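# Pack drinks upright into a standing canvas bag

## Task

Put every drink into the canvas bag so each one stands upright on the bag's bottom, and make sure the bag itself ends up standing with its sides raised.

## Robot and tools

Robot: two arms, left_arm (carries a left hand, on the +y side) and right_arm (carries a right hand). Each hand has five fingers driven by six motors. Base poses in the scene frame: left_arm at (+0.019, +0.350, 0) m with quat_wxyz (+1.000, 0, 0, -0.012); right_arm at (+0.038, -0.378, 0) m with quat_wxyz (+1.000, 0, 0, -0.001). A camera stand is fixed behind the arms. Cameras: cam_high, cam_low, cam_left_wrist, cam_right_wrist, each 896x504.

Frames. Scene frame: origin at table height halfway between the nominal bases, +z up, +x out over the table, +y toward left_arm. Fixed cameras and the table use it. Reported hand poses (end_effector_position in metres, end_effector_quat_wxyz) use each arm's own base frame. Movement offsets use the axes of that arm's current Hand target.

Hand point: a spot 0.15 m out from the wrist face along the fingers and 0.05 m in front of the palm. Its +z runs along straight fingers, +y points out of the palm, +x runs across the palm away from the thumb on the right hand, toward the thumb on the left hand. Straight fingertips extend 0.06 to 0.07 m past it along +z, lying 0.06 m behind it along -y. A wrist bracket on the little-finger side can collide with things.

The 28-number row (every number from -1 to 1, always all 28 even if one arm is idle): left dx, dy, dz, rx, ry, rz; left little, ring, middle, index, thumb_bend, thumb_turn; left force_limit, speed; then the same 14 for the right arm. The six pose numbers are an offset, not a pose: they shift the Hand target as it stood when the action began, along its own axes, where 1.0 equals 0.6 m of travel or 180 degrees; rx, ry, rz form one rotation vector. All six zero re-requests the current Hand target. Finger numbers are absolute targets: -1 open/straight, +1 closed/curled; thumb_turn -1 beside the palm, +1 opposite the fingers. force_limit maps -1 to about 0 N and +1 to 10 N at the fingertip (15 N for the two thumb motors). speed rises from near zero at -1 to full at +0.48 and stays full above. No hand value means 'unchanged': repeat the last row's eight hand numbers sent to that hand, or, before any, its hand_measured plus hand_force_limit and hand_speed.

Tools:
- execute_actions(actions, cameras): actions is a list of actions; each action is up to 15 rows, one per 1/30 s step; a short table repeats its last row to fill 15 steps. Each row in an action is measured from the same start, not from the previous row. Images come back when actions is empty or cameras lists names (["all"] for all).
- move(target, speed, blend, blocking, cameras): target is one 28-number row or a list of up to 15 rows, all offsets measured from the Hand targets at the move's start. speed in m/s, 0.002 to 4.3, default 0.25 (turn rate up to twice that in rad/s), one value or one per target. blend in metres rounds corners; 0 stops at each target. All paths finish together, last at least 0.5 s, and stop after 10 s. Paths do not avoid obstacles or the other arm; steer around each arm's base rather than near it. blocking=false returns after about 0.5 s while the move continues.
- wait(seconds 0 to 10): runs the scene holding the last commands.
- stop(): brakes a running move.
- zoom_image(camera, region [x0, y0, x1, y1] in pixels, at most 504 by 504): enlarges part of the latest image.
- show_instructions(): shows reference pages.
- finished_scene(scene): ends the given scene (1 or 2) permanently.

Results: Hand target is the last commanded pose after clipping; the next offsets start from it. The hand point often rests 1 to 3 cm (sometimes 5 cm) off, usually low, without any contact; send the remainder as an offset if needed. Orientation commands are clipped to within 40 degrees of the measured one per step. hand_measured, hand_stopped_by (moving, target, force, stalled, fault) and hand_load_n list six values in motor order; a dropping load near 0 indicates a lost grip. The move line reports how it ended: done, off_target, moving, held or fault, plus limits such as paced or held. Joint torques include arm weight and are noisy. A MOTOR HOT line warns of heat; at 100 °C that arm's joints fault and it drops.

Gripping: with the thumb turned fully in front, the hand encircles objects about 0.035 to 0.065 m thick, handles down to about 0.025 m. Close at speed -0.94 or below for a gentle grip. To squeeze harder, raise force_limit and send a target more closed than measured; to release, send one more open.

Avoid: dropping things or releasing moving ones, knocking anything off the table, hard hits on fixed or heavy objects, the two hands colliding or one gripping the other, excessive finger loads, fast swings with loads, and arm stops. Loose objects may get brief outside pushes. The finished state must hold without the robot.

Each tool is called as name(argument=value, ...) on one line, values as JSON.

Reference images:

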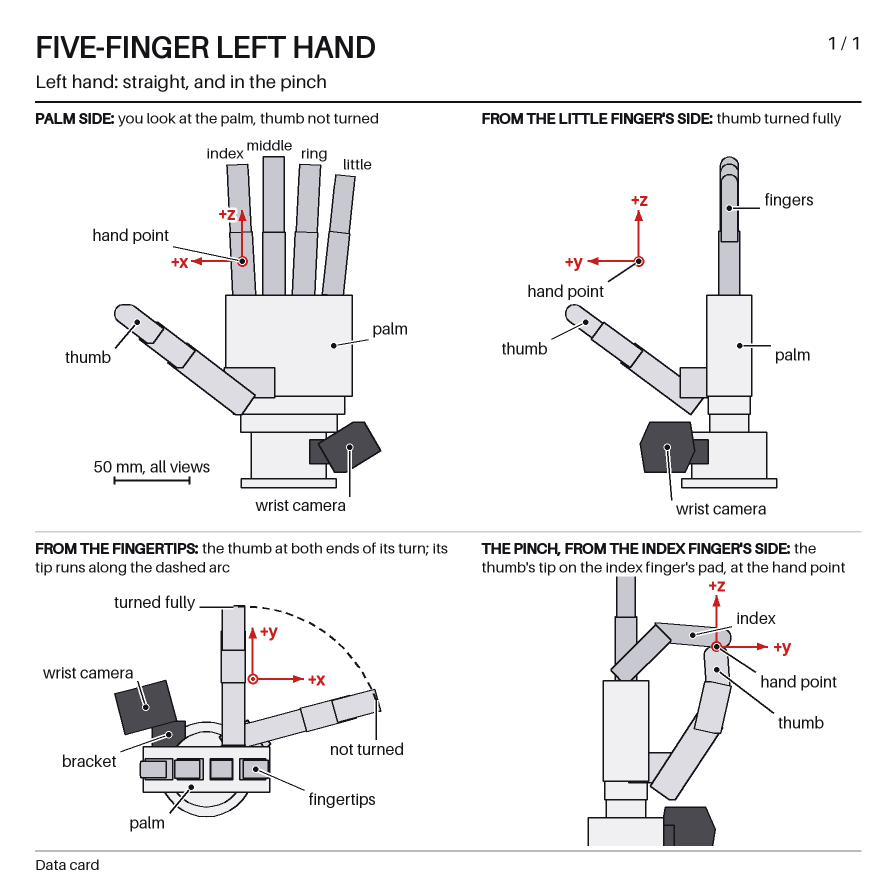

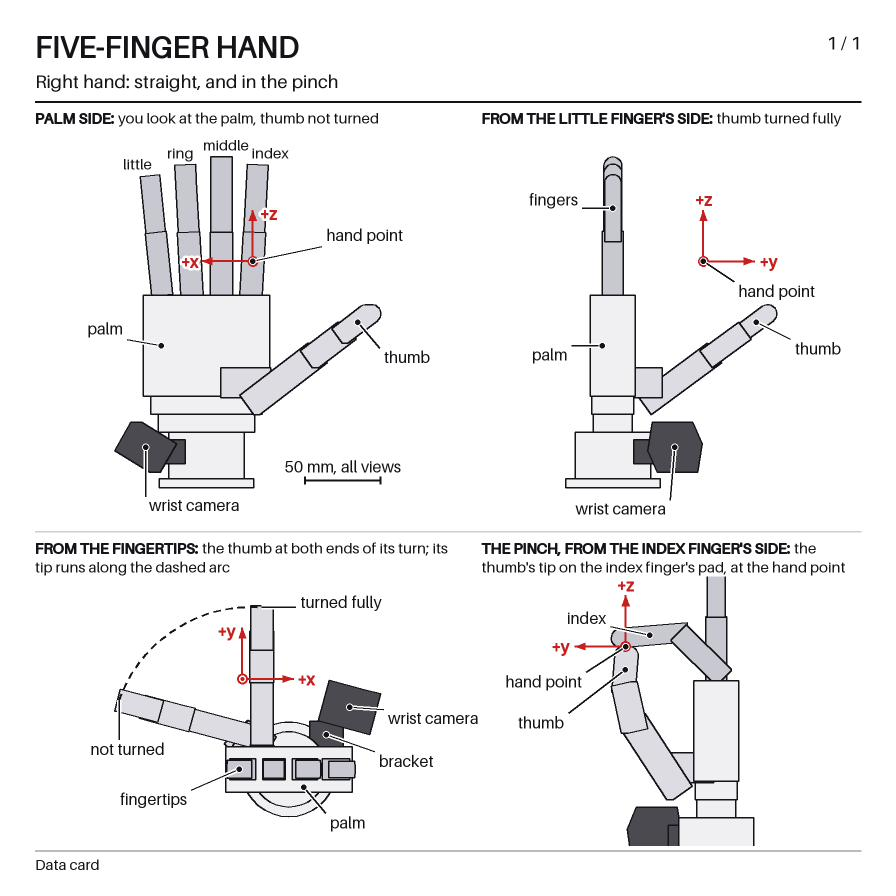

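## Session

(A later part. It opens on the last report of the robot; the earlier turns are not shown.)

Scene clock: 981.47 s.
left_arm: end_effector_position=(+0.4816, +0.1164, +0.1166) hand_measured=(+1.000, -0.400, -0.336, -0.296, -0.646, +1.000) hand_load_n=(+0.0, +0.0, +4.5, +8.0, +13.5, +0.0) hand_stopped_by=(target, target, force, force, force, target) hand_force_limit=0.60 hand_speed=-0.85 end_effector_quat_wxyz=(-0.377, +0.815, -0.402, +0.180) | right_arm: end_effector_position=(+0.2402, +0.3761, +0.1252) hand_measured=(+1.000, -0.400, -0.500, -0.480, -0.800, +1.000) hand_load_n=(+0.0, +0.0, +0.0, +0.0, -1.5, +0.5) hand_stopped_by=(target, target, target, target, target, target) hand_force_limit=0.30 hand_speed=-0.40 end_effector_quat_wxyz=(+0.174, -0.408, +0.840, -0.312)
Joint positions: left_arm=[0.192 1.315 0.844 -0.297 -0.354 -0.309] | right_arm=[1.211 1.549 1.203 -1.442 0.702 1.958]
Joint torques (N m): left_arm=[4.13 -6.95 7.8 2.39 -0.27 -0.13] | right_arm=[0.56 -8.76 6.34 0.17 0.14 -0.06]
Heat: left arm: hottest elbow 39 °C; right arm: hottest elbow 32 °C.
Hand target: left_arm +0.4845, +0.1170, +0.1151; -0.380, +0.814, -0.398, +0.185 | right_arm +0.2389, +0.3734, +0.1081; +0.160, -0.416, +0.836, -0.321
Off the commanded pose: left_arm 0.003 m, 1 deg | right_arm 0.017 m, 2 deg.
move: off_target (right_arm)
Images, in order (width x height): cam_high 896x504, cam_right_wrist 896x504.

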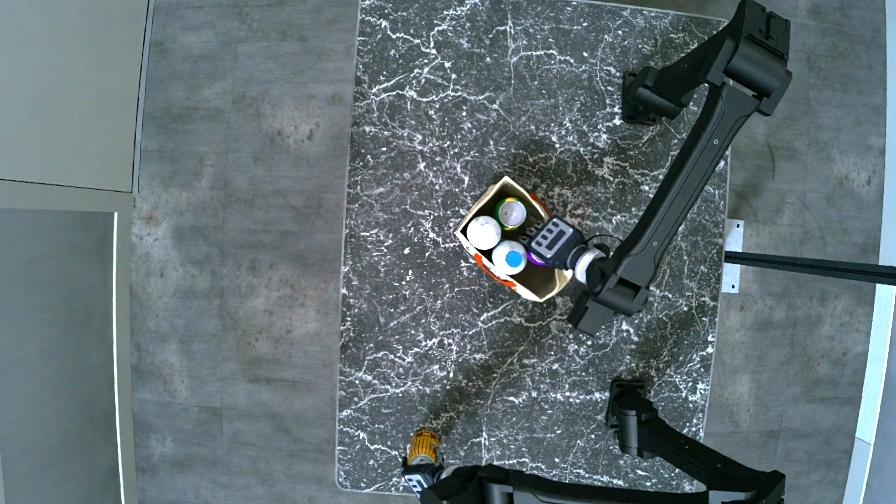

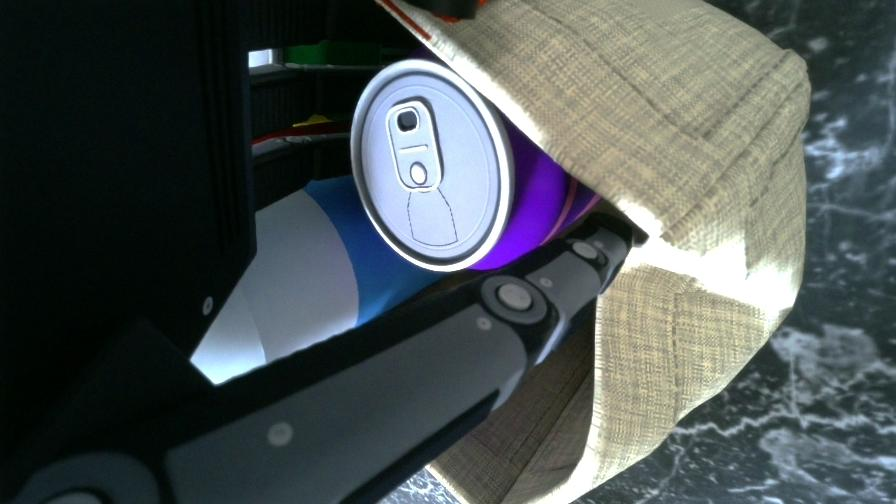

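move(target=[0,0,0,0,0,0,1,-0.4,0.1,0.1,0.4,1,0.6,-0.85,0,0.008,0.01,0,0,0,1,-0.4,0.1,0.1,0.4,1,0.75,-0.85], speed=0.06, cameras=["cam_high","cam_right_wrist"])

zoom_image(camera="cam_high", region=[490, 190, 610, 310])

Scene clock: 985.33 s.
left_arm: end_effector_position=(+0.4816, +0.1164, +0.1166) hand_measured=(+1.000, -0.400, -0.336, -0.296, -0.646, +1.000) hand_load_n=(+0.0, +0.0, +4.5, +8.0, +13.5, -0.5) hand_stopped_by=(target, target, force, force, force, target) hand_force_limit=0.60 hand_speed=-0.85 end_effector_quat_wxyz=(-0.377, +0.815, -0.402, +0.180) | right_arm: end_effector_position=(+0.2412, +0.3772, +0.1221) hand_measured=(+1.000, -0.400, -0.324, -0.262, -0.702, +1.000) hand_load_n=(+0.0, +0.0, +8.0, +11.5, +16.5, +0.0) hand_stopped_by=(target, target, force, force, force, target) hand_force_limit=0.75 hand_speed=-0.85 end_effector_quat_wxyz=(+0.177, -0.406, +0.841, -0.309)
Joint positions: left_arm=[0.192 1.315 0.844 -0.297 -0.354 -0.309] | right_arm=[1.21 1.55 1.195 -1.425 0.704 1.958]
Joint torques (N m): left_arm=[4.37 -7.06 7.58 2.26 -0.27 -0.15] | right_arm=[0.5 -8.23 5.89 0.35 0.08 -0.07]
Heat: left arm: hottest elbow 39 °C; right arm: hottest elbow 32 °C.
Hand target: left_arm +0.4845, +0.1170, +0.1151; -0.380, +0.814, -0.398, +0.185 | right_arm +0.2392, +0.3732, +0.1005; +0.160, -0.416, +0.836, -0.321
Off the commanded pose: left_arm 0.003 m, 1 deg | right_arm 0.022 m, 3 deg.
move: off_target (right_arm)
Images, in order (width x height): cam_high 896x504, cam_right_wrist 896x504.

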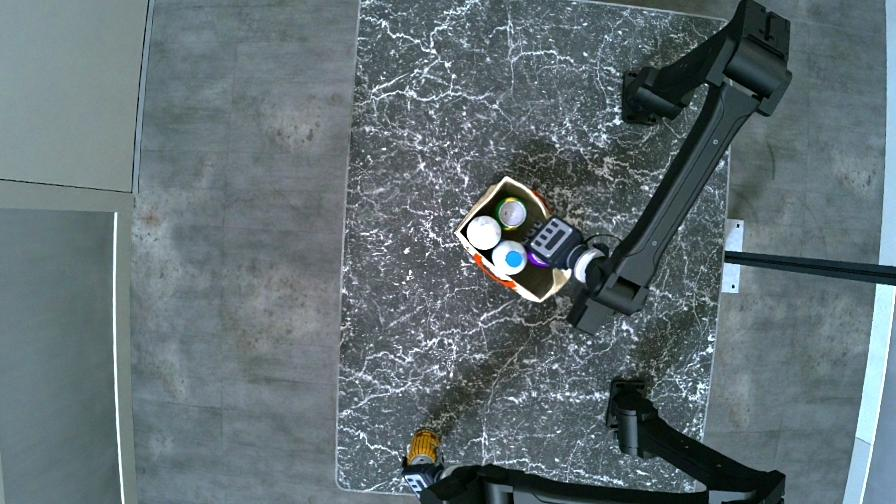

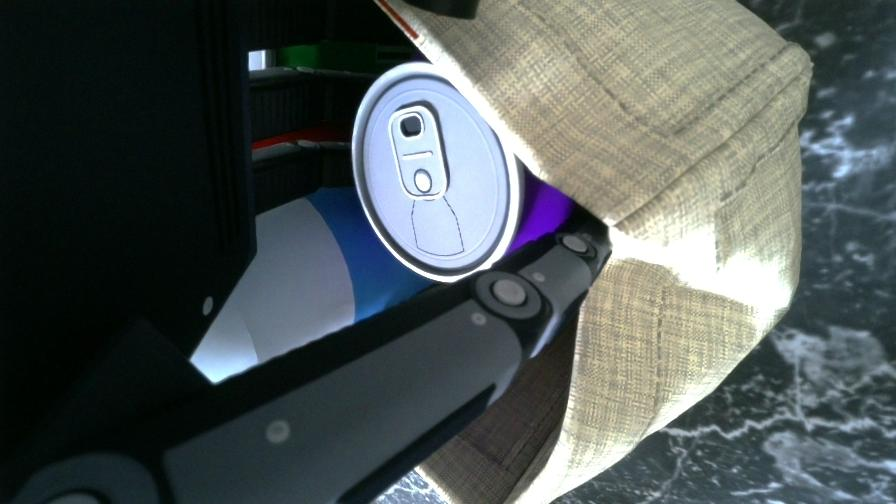

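Scaled by 4.200.

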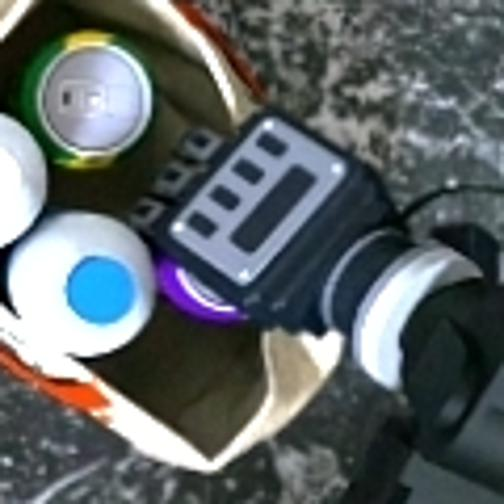

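move(target=[0,0,0,0,0,0,1,-0.4,0.1,0.1,0.4,1,0.6,-0.85,-0.0027,-0.0653,-0.0757,0.01,0,0,1,-0.4,0.1,0.1,0.4,1,0.75,-0.85], speed=0.06, cameras=["cam_high","cam_right_wrist"])

zoom_image(camera="cam_high", region=[490, 190, 610, 310])

Scene clock: 990.57 s.
left_arm: end_effector_position=(+0.4816, +0.1164, +0.1166) hand_measured=(+1.000, -0.400, -0.336, -0.296, -0.646, +1.000) hand_load_n=(+0.0, +0.0, +4.5, +8.0, +13.0, -0.5) hand_stopped_by=(target, target, force, force, force, target) hand_force_limit=0.60 hand_speed=-0.85 end_effector_quat_wxyz=(-0.377, +0.815, -0.402, +0.180) | right_arm: end_effector_position=(+0.2361, +0.3598, +0.1435) hand_measured=(+1.000, -0.400, -0.324, -0.260, -0.700, +1.000) hand_load_n=(+0.0, +0.0, +0.0, +0.0, +0.0, +0.0) hand_stopped_by=(target, target, force, force, force, target) hand_force_limit=0.75 hand_speed=-0.85 end_effector_quat_wxyz=(+0.150, -0.418, +0.827, -0.345)
Joint positions: left_arm=[0.192 1.315 0.844 -0.297 -0.354 -0.309] | right_arm=[1.214 1.55 1.246 -1.576 0.719 1.965]
Joint torques (N m): left_arm=[4.25 -7.36 7.95 2.35 -0.26 -0.13] | right_arm=[1.32 -11.34 11.03 -0.92 0.46 0.11]
Heat: left arm: hottest elbow 39 °C; right arm: hottest elbow 32 °C.
Hand target: left_arm +0.4845, +0.1170, +0.1151; -0.380, +0.814, -0.398, +0.185 | right_arm +0.2392, +0.3752, +0.1605; +0.166, -0.414, +0.831, -0.334
Off the commanded pose: left_arm 0.003 m, 1 deg | right_arm 0.023 m, 2 deg.
move: off_target (right_arm)
Images, in order (width x height): cam_high 896x504, cam_right_wrist 896x504.

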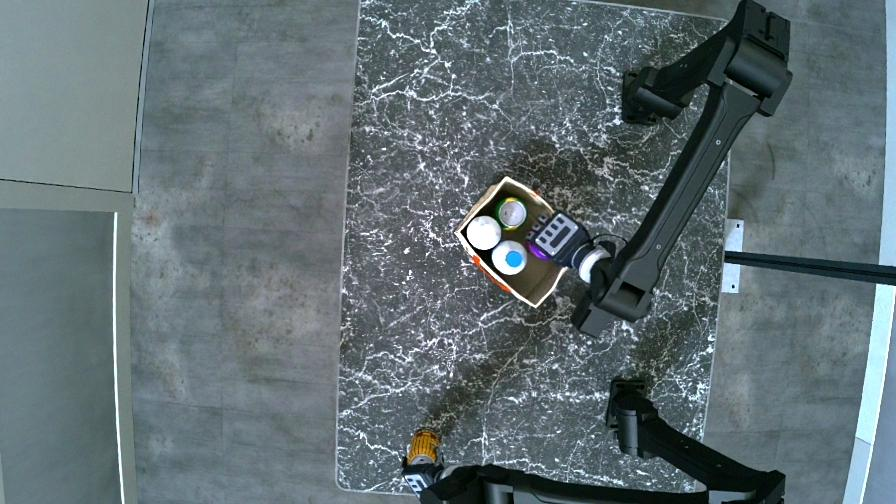

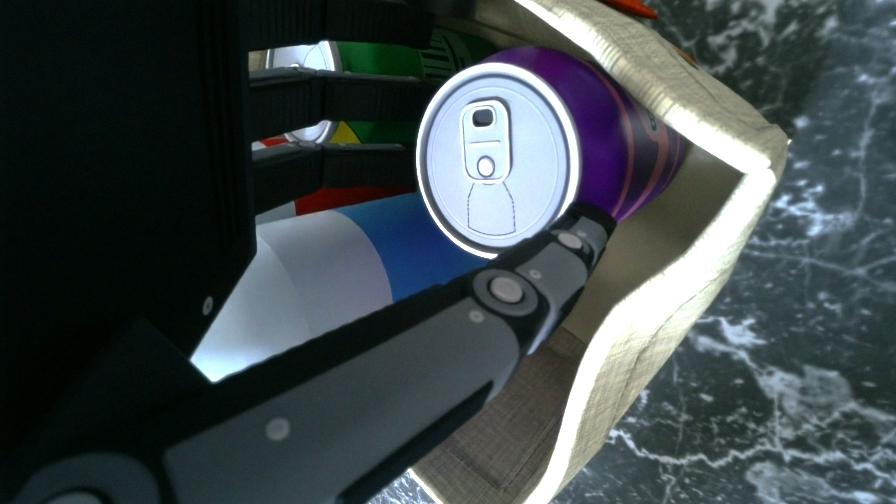

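Scaled by 4.200.

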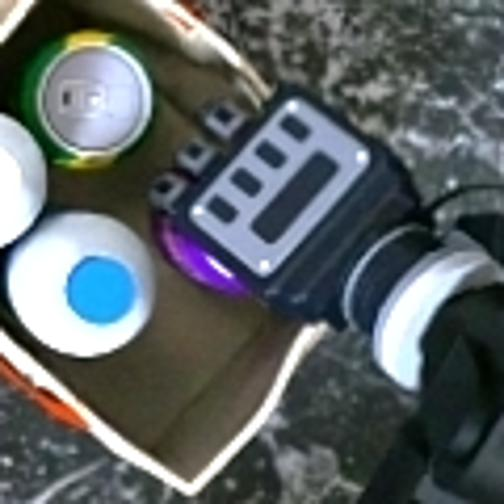

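move(target=[[0,0,0,0,0,0,1,-0.4,0.1,0.1,0.4,1,0.6,-0.85,0,0,0,0,0,0,1,-0.4,-0.45,-0.4,-0.85,1,0.7,-0.4],[0,0,0,0,0,0,1,-0.4,0.1,0.1,0.4,1,0.6,-0.85,0,-0.11,-0.13,0,0,0,1,-0.4,-0.45,-0.4,-0.85,1,0.7,-0.4],[0,0,0,0,0,0,1,-0.4,0.1,0.1,0.4,1,0.6,-0.85,0.38,-0.17,-0.08,0,0,0,1,-0.4,-0.45,-0.4,-0.85,1,0.7,-0.4]], speed=[0.1,0.12,0.25], blend=[0,0.02,0], cameras=["cam_high","cam_right_wrist"])

zoom_image(camera="cam_high", region=[450, 170, 600, 310])

Scene clock: 997.87 s.
left_arm: end_effector_position=(+0.4816, +0.1164, +0.1166) hand_measured=(+1.000, -0.400, -0.336, -0.296, -0.646, +1.000) hand_load_n=(+0.0, +0.0, +4.5, +8.0, +13.5, +0.0) hand_stopped_by=(target, target, force, force, force, target) hand_force_limit=0.60 hand_speed=-0.85 end_effector_quat_wxyz=(-0.377, +0.815, -0.402, +0.180) | right_arm: end_effector_position=(+0.1360, +0.1737, +0.2671) hand_measured=(+1.000, -0.400, -0.450, -0.400, -0.850, +1.000) hand_load_n=(+0.0, +0.0, +0.0, +0.0, +0.0, -0.5) hand_stopped_by=(target, target, target, target, target, target) hand_force_limit=0.70 hand_speed=-0.40 end_effector_quat_wxyz=(+0.227, -0.486, +0.821, -0.195)
Joint positions: left_arm=[0.192 1.315 0.844 -0.297 -0.354 -0.309] | right_arm=[1.187 0.685 0.961 -1.703 0.592 1.646]
Joint torques (N m): left_arm=[4.25 -6.95 7.91 2.5 -0.27 -0.15] | right_arm=[-0.03 1.14 7.84 0.1 0.15 0]
Heat: left arm: hottest elbow 39 °C; right arm: hottest elbow 32 °C.
Hand target: left_arm +0.4845, +0.1170, +0.1151; -0.380, +0.814, -0.398, +0.185 | right_arm +0.1341, +0.1689, +0.2658; +0.166, -0.414, +0.831, -0.334
Off the commanded pose: left_arm 0.003 m, 1 deg | right_arm 0.005 m, 19 deg.
joint sent to its limit (right arm) — joint 4 (wrist pitch), lower limit. The joint targets are off in orientation, not in position.
move: off_target (right_arm)
Images, in order (width x height): cam_high 896x504, cam_right_wrist 896x504.

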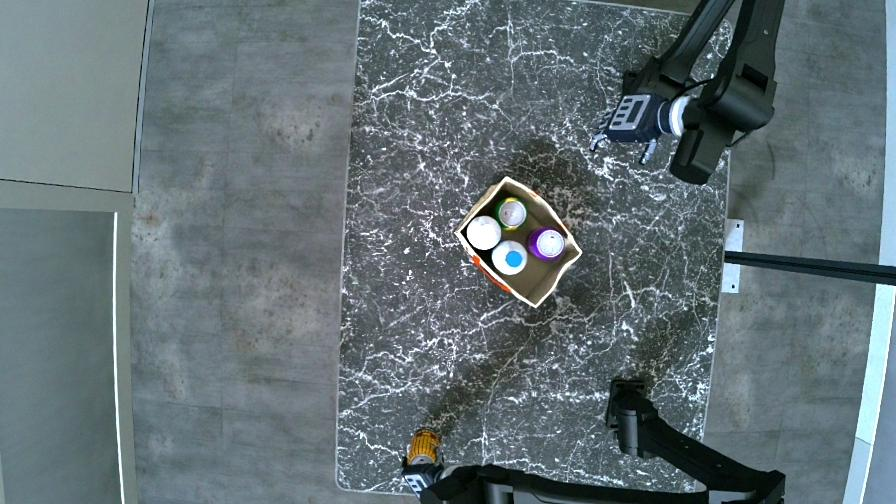

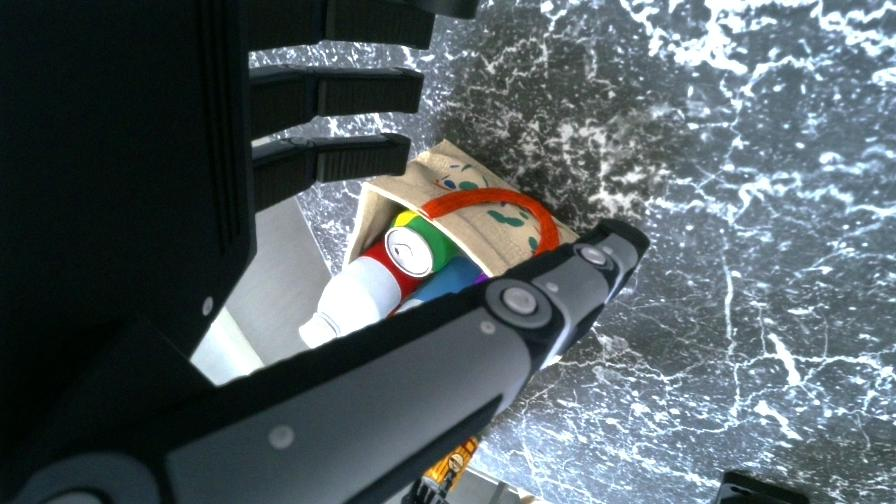

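Scaled by 3.360.

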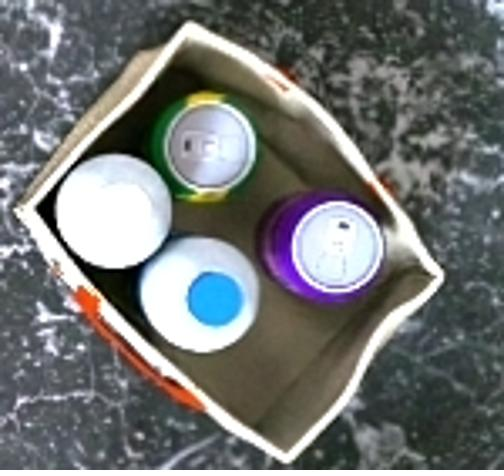

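move(target=[[0.0137,-0.0897,-0.0357,0,0,0,1,-0.4,0.1,0.1,0.4,1,0.6,-0.85,-0.0009,-0.161,0.1719,0,-0.077,-0.08,1,-0.4,-0.45,-0.4,-0.85,1,0.7,-0.4],[0.0137,-0.2938,-0.2068,0,0,0,1,-0.4,0.1,0.1,0.4,1,0.6,-0.85,-0.0017,-0.322,0.3437,0,-0.154,-0.16,1,-0.4,-0.45,-0.4,-0.85,1,0.7,-0.4]], speed=[0.2,0.15], blend=[0.01,0], cameras=["cam_high","cam_left_wrist"])

Scene clock: 1020.73 s.
left_arm: end_effector_position=(+0.4815, +0.1163, +0.2702) hand_measured=(+1.000, -0.400, -0.336, -0.296, -0.646, +1.000) hand_load_n=(+0.0, +0.0, +4.5, +8.0, +13.5, +0.0) hand_stopped_by=(target, target, force, force, force, target) hand_force_limit=0.60 hand_speed=-0.85 end_effector_quat_wxyz=(-0.349, +0.826, -0.419, +0.144) | right_arm: end_effector_position=(+0.3397, +0.0048, +0.2215) hand_measured=(+1.000, -0.400, -0.450, -0.400, -0.850, +1.000) hand_load_n=(+0.0, +0.0, +0.0, +0.0, +0.0, +0.5) hand_stopped_by=(target, target, target, target, target, target) hand_force_limit=0.70 hand_speed=-0.40 end_effector_quat_wxyz=(-0.253, +0.678, -0.650, +0.231)
Joint positions: left_arm=[0.192 1.266 1.258 -0.859 -0.354 -0.309] | right_arm=[-0.122 0.887 0.883 -0.875 -0.122 -0.122]
Joint torques (N m): left_arm=[3.78 -9.41 16.01 1.24 -0.24 -0.1] | right_arm=[0.15 -1.73 14.24 2.04 -0.32 -0.01]
Heat: left arm: hottest elbow 40 °C; right arm: hottest elbow 32 °C.
Hand target: left_arm +0.5041, +0.1215, +0.3300; -0.380, +0.814, -0.398, +0.185 | right_arm +0.3600, -0.0004, +0.2506; -0.271, +0.672, -0.639, +0.257
Off the commanded pose: left_arm 0.064 m, 7 deg | right_arm 0.036 m, 4 deg.
move: off_target (left_arm, right_arm)
Images, in order (width x height): cam_high 896x504, cam_left_wrist 896x504.

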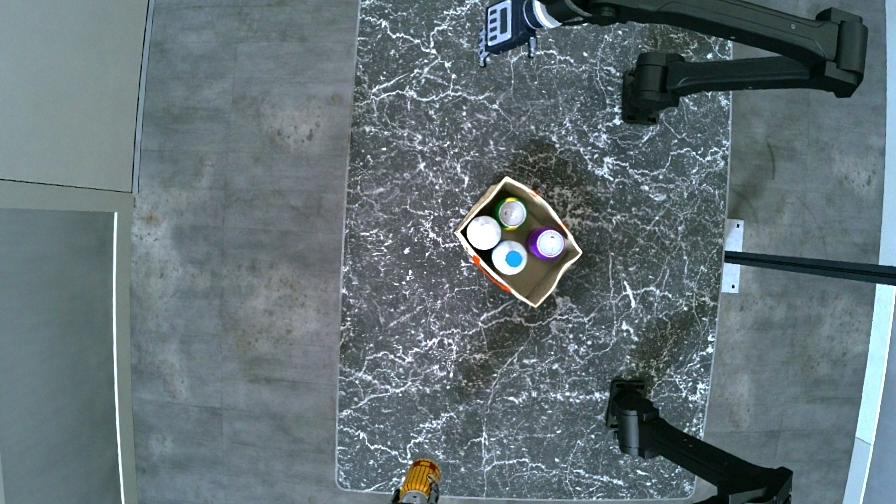

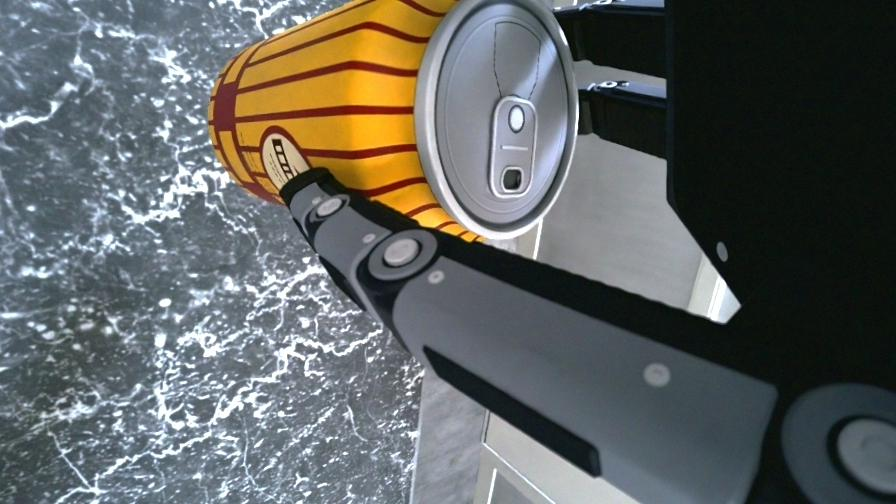

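move(target=[0.3642,0.4813,-0.6008,0,0.0489,0.0411,1,-0.4,0.1,0.1,0.4,1,0.6,-0.85,0,0,0,0,0,0,1,-0.4,-0.45,-0.4,-0.85,1,0.7,-0.4], speed=0.18, cameras=["cam_high","cam_left_wrist"])

zoom_image(camera="cam_high", region=[480, 190, 600, 310])

Scene clock: 1027.17 s.
left_arm: end_effector_position=(+0.2655, -0.3195, +0.3022) hand_measured=(+1.000, -0.400, -0.336, -0.296, -0.646, +1.000) hand_load_n=(+0.0, +0.0, +4.5, +8.5, +13.5, +0.0) hand_stopped_by=(target, target, force, force, force, target) hand_force_limit=0.60 hand_speed=-0.85 end_effector_quat_wxyz=(-0.357, +0.756, -0.509, +0.207) | right_arm: end_effector_position=(+0.3397, +0.0048, +0.2215) hand_measured=(+1.000, -0.400, -0.450, -0.400, -0.850, +1.000) hand_load_n=(+0.0, +0.0, +0.0, +0.0, +0.0, +0.0) hand_stopped_by=(target, target, target, target, target, target) hand_force_limit=0.70 hand_speed=-0.40 end_effector_quat_wxyz=(-0.253, +0.679, -0.649, +0.231)
Joint positions: left_arm=[-1.133 1.331 1.426 -1.683 -0.851 -1.526] | right_arm=[-0.122 0.887 0.883 -0.875 -0.122 -0.122]
Joint torques (N m): left_arm=[3.78 -7.88 14.12 -0.51 -1.25 -0.24] | right_arm=[0.21 -1.79 14.26 2.07 -0.31 -0.01]
Heat: left arm: hottest elbow 42 °C; right arm: hottest elbow 32 °C.
Hand target: left_arm +0.2744, -0.3347, +0.3403; -0.360, +0.770, -0.477, +0.222 | right_arm +0.3600, -0.0003, +0.2506; -0.271, +0.672, -0.639, +0.257
Off the commanded pose: left_arm 0.042 m, 4 deg | right_arm 0.036 m, 4 deg.
joint sent to its limit (left arm) — joint 4 (wrist pitch), lower limit. The joint targets are off in orientation, not in position.
move: off_target (left_arm, right_arm)
Images, in order (width x height): cam_high 896x504, cam_left_wrist 896x504.

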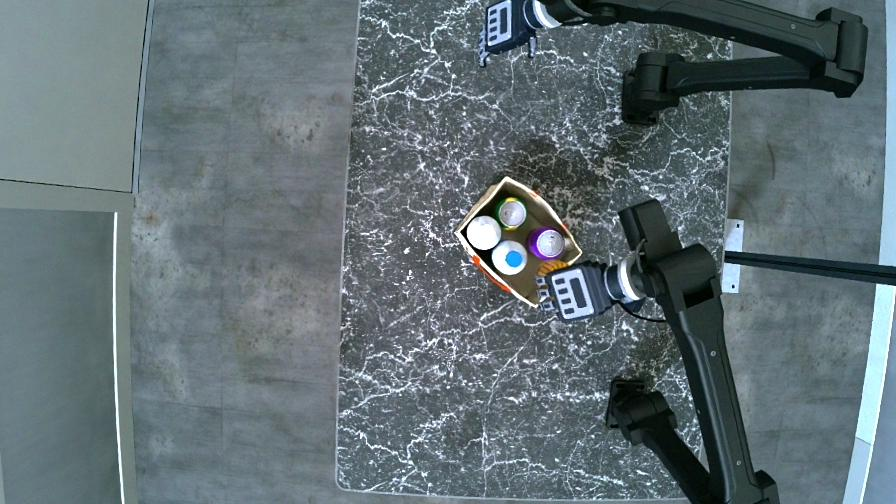

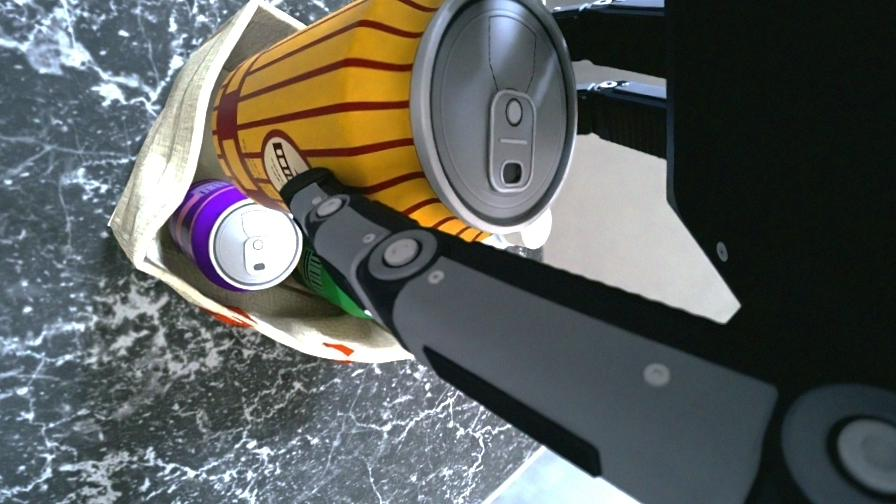

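Scaled by 4.200.

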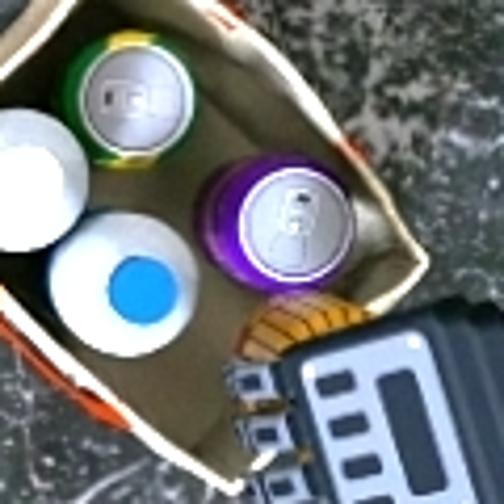

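move(target=[-0.014,0.0658,0.09,0,0,0,1,-0.4,0.1,0.1,0.4,1,0.6,-0.85,0,0,0,0,0,0,1,-0.4,-0.45,-0.4,-0.85,1,0.7,-0.4], speed=0.1, cameras=["cam_high","cam_left_wrist"])

zoom_image(camera="cam_high", region=[480, 190, 600, 310])

Scene clock: 1036.83 s.
left_arm: end_effector_position=(+0.2791, -0.3206, +0.2708) hand_measured=(+1.000, -0.400, -0.336, -0.296, -0.646, +1.000) hand_load_n=(+0.0, +0.0, +4.0, +8.0, +13.5, +0.0) hand_stopped_by=(target, target, force, force, force, target) hand_force_limit=0.60 hand_speed=-0.85 end_effector_quat_wxyz=(-0.359, +0.766, -0.490, +0.211) | right_arm: end_effector_position=(+0.3397, +0.0048, +0.2215) hand_measured=(+1.000, -0.400, -0.450, -0.400, -0.850, +1.000) hand_load_n=(+0.0, +0.0, +0.0, +0.0, +0.0, +0.0) hand_stopped_by=(target, target, target, target, target, target) hand_force_limit=0.70 hand_speed=-0.40 end_effector_quat_wxyz=(-0.253, +0.679, -0.649, +0.231)
Joint positions: left_arm=[-1.109 1.342 1.351 -1.588 -0.859 -1.545] | right_arm=[-0.122 0.887 0.883 -0.875 -0.122 -0.122]
Joint torques (N m): left_arm=[4.6 -8.64 8.31 0.23 -1.19 -0.22] | right_arm=[0.15 -1.73 14.26 2.03 -0.31 -0.01]
Motor temperatures (°C): left_arm=[23 26 46 24 22 23] | right_arm=[23 22 33 23 23 20]
Heat: left arm: hottest elbow 46 °C; right arm: hottest elbow 33 °C.
Hand target: left_arm +0.2850, -0.3200, +0.2754; -0.359, +0.770, -0.477, +0.222 | right_arm +0.3600, -0.0003, +0.2506; -0.271, +0.672, -0.639, +0.257
Off the commanded pose: left_arm 0.007 m, 2 deg | right_arm 0.036 m, 4 deg.
move: off_target (right_arm)
Images, in order (width x height): cam_high 896x504, cam_left_wrist 896x504.

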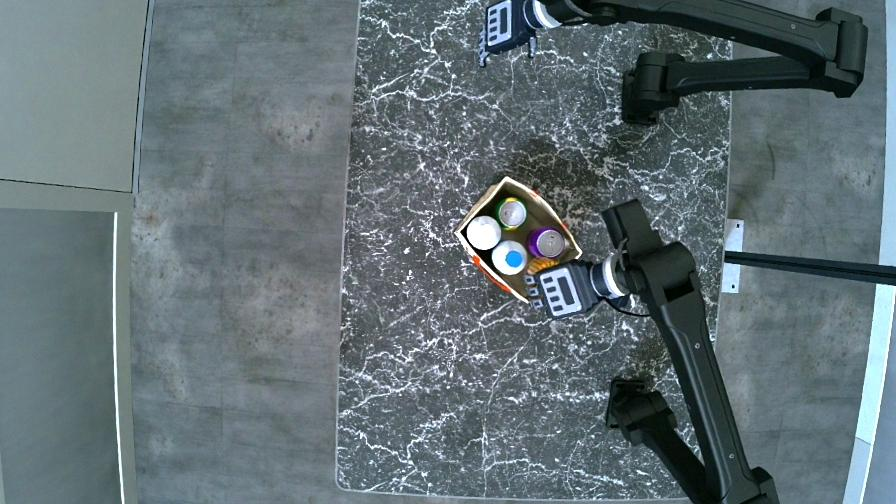

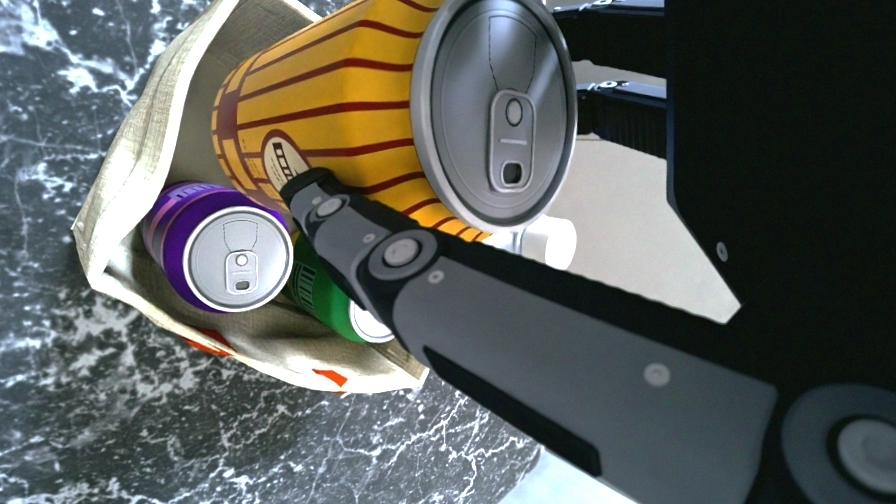

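Scaled by 4.200.

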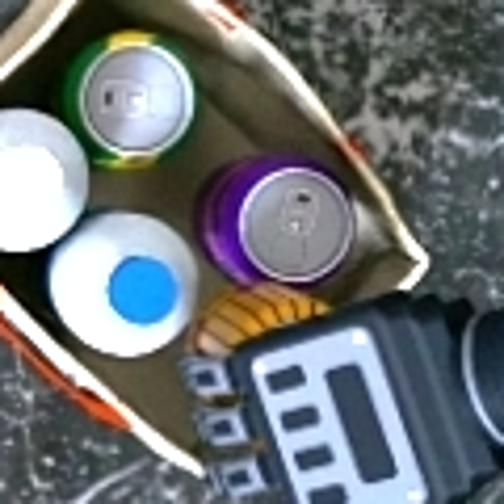

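move(target=[-0.006,0.0835,0.0688,0,0,0,1,-0.4,0.1,0.1,0.4,1,0.6,-0.85,0,0,0,0,0,0,1,-0.4,-0.45,-0.4,-0.85,1,0.7,-0.4], speed=0.1, cameras=["cam_high","cam_left_wrist"])

zoom_image(camera="cam_high", region=[480, 190, 600, 310])

Scene clock: 1045.63 s.
left_arm: end_effector_position=(+0.2776, -0.3169, +0.2074) hand_measured=(+1.000, -0.400, -0.336, -0.296, -0.646, +1.000) hand_load_n=(+0.0, +0.0, +4.0, +8.0, +13.0, +0.0) hand_stopped_by=(target, target, force, force, force, target) hand_force_limit=0.60 hand_speed=-0.85 end_effector_quat_wxyz=(-0.359, +0.767, -0.488, +0.213) | right_arm: end_effector_position=(+0.3397, +0.0048, +0.2215) hand_measured=(+1.000, -0.400, -0.450, -0.400, -0.850, +1.000) hand_load_n=(+0.0, +0.0, +0.0, +0.0, +0.0, +0.0) hand_stopped_by=(target, target, target, target, target, target) hand_force_limit=0.70 hand_speed=-0.40 end_effector_quat_wxyz=(-0.253, +0.679, -0.649, +0.231)
Joint positions: left_arm=[-1.109 1.343 1.184 -1.419 -0.861 -1.55] | right_arm=[-0.122 0.887 0.883 -0.875 -0.122 -0.122]
Joint torques (N m): left_arm=[4.95 -8.23 8.2 0.27 -1.21 -0.23] | right_arm=[0.21 -1.79 14.26 2.04 -0.31 -0.01]
Heat: left arm: hottest elbow 45 °C; right arm: hottest elbow 33 °C.
Hand target: left_arm +0.2828, -0.3169, +0.2104; -0.360, +0.770, -0.477, +0.222 | right_arm +0.3600, -0.0003, +0.2506; -0.271, +0.672, -0.639, +0.257
Off the commanded pose: left_arm 0.006 m, 2 deg | right_arm 0.036 m, 4 deg.
move: off_target (right_arm)
Images, in order (width x height): cam_high 896x504, cam_left_wrist 896x504.

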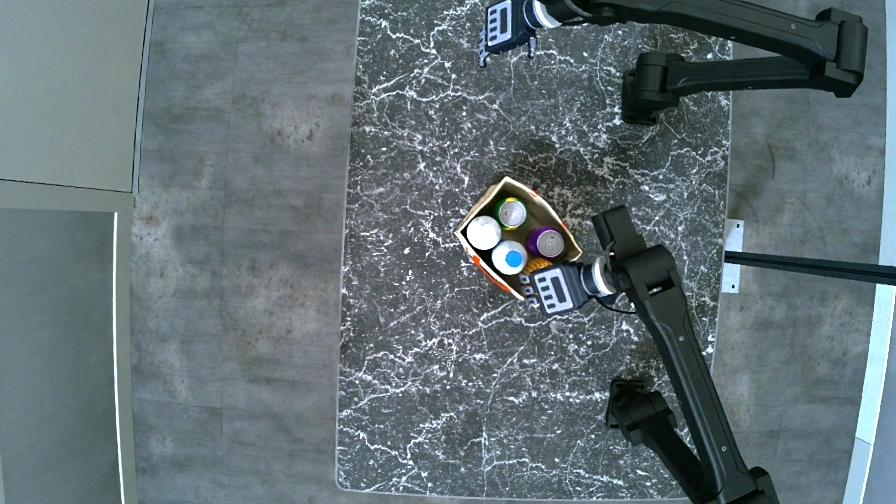

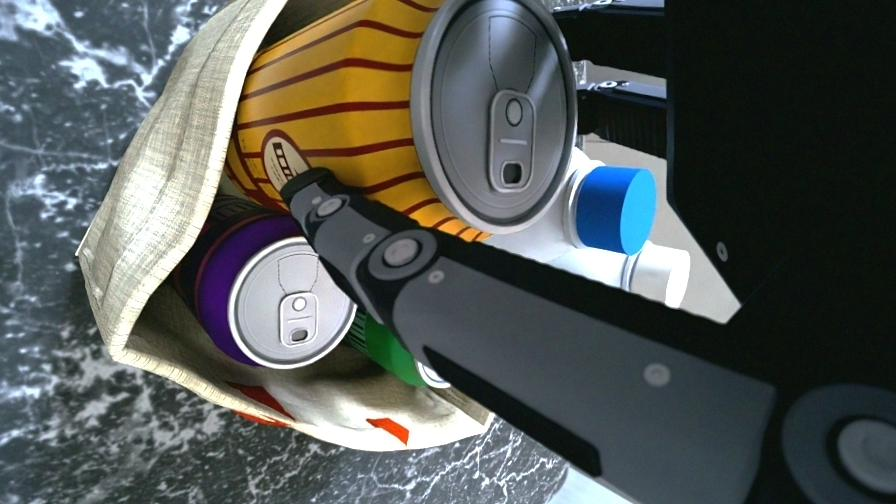

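Scaled by 4.200.

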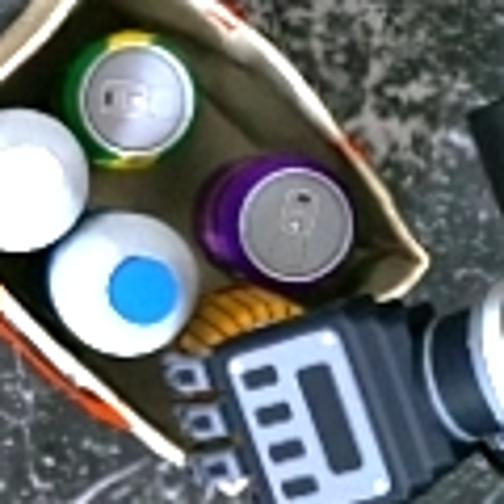

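move(target=[0.006,0.0979,0.0853,0,0,0,1,-0.4,0.1,0.1,0.4,1,0.6,-0.85,0,0,0,0,0,0,1,-0.4,-0.45,-0.4,-0.85,1,0.7,-0.4], speed=0.08, cameras=["cam_high","cam_left_wrist"])

zoom_image(camera="cam_high", region=[480, 190, 600, 310])

Scene clock: 1051.67 s.
left_arm: end_effector_position=(+0.2832, -0.3211, +0.1365) hand_measured=(+1.000, -0.400, -0.336, -0.296, -0.646, +1.000) hand_load_n=(+0.0, +1.0, +4.0, +8.0, +13.0, +0.0) hand_stopped_by=(target, target, force, force, force, target) hand_force_limit=0.60 hand_speed=-0.85 end_effector_quat_wxyz=(-0.359, +0.767, -0.482, +0.223) | right_arm: end_effector_position=(+0.3397, +0.0048, +0.2215) hand_measured=(+1.000, -0.400, -0.450, -0.400, -0.850, +1.000) hand_load_n=(+0.0, +0.0, +0.0, +0.0, +0.0, +0.0) hand_stopped_by=(target, target, target, target, target, target) hand_force_limit=0.70 hand_speed=-0.40 end_effector_quat_wxyz=(-0.253, +0.679, -0.649, +0.231)
Joint positions: left_arm=[-1.106 1.398 1.04 -1.201 -0.873 -1.55] | right_arm=[-0.122 0.887 0.883 -0.875 -0.122 -0.122]
Joint torques (N m): left_arm=[4.72 -8 7.2 0.46 -0.69 -0.13] | right_arm=[0.15 -1.73 14.26 2.04 -0.32 -0.02]
Heat: left arm: hottest elbow 45 °C; right arm: hottest elbow 34 °C.
Hand target: left_arm +0.2856, -0.3195, +0.1325; -0.360, +0.770, -0.478, +0.222 | right_arm +0.3600, -0.0003, +0.2506; -0.271, +0.672, -0.639, +0.257
Off the commanded pose: left_arm 0.005 m, 1 deg | right_arm 0.036 m, 4 deg.
move: off_target (right_arm)
Images, in order (width x height): cam_high 896x504, cam_left_wrist 896x504.

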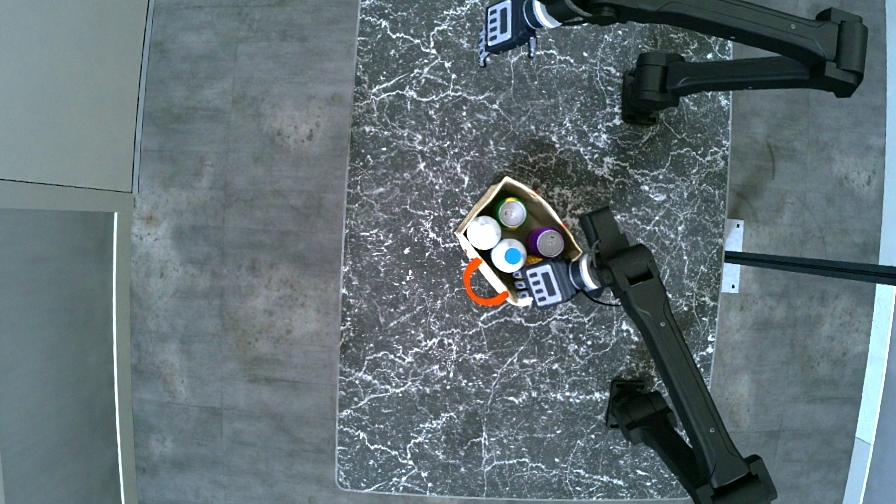

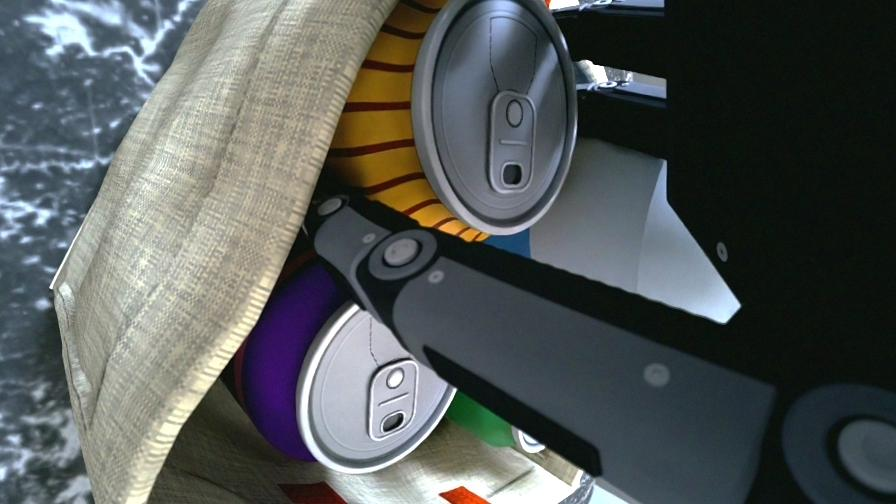

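Scaled by 4.200.

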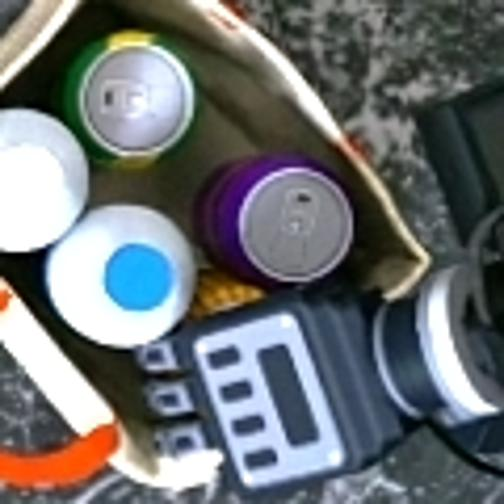

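move(target=[0,0.0281,0.0235,0,0,0,1,-0.4,0.1,0.1,0.4,1,0.6,-0.85,0,0,0,0,0,0,1,-0.4,-0.45,-0.4,-0.85,1,0.7,-0.4], speed=0.06, cameras=["cam_high","cam_left_wrist"])

zoom_image(camera="cam_high", region=[480, 190, 600, 310])

Scene clock: 1055.63 s.
left_arm: end_effector_position=(+0.2832, -0.3213, +0.1176) hand_measured=(+1.000, -0.400, -0.336, -0.296, -0.646, +1.000) hand_load_n=(-0.5, +0.0, +4.0, +8.0, +13.5, -0.5) hand_stopped_by=(target, target, force, force, force, target) hand_force_limit=0.60 hand_speed=-0.85 end_effector_quat_wxyz=(-0.358, +0.768, -0.482, +0.223) | right_arm: end_effector_position=(+0.3397, +0.0048, +0.2215) hand_measured=(+1.000, -0.400, -0.450, -0.400, -0.850, +1.000) hand_load_n=(+0.0, +0.0, +0.0, +0.0, +0.0, +0.0) hand_stopped_by=(target, target, target, target, target, target) hand_force_limit=0.70 hand_speed=-0.40 end_effector_quat_wxyz=(-0.253, +0.679, -0.649, +0.231)
Joint positions: left_arm=[-1.106 1.418 1.008 -1.147 -0.871 -1.55] | right_arm=[-0.122 0.887 0.883 -0.875 -0.122 -0.122]
Joint torques (N m): left_arm=[4.54 -7.24 6.69 0.87 -0.74 -0.1] | right_arm=[0.15 -1.79 14.26 2.06 -0.31 -0.01]
Heat: left arm: hottest elbow 44 °C; right arm: hottest elbow 34 °C.
Hand target: left_arm +0.2856, -0.3195, +0.1105; -0.360, +0.770, -0.477, +0.222 | right_arm +0.3600, -0.0003, +0.2506; -0.271, +0.672, -0.639, +0.257
Off the commanded pose: left_arm 0.008 m, 1 deg | right_arm 0.036 m, 4 deg.
move: off_target (right_arm)
Images, in order (width x height): cam_high 896x504, cam_left_wrist 896x504.

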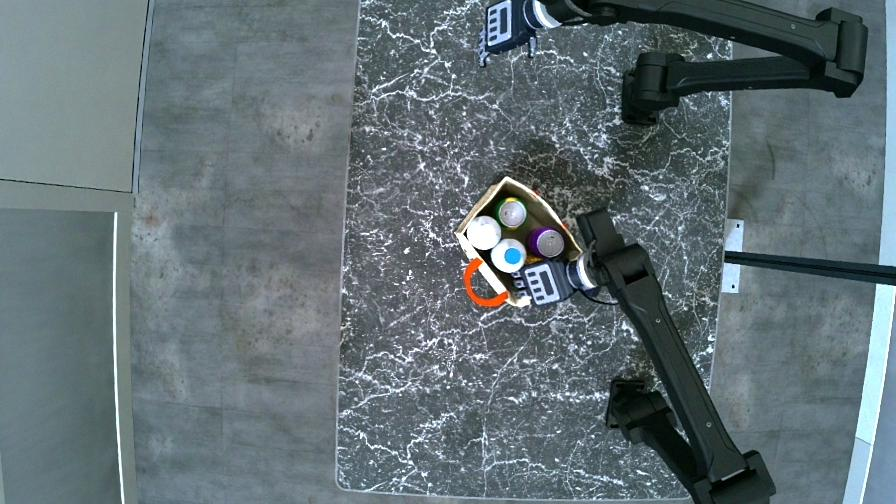

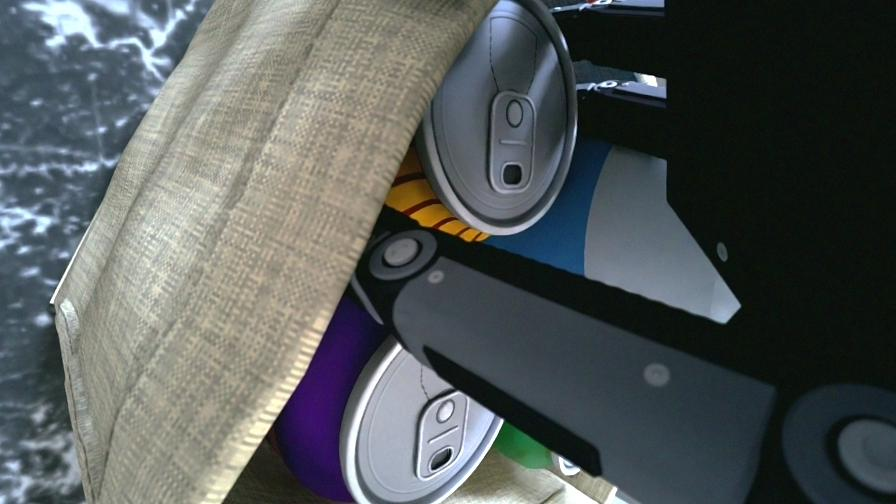

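Scaled by 4.200.

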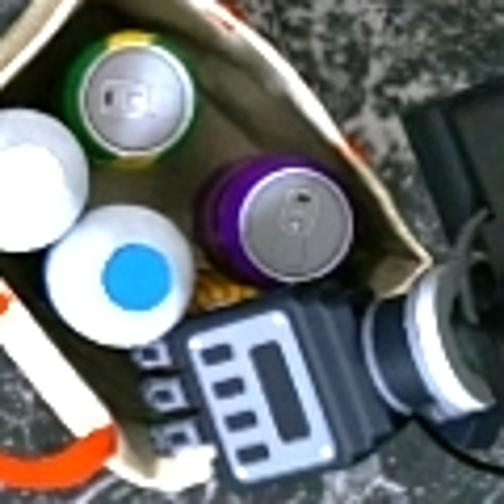

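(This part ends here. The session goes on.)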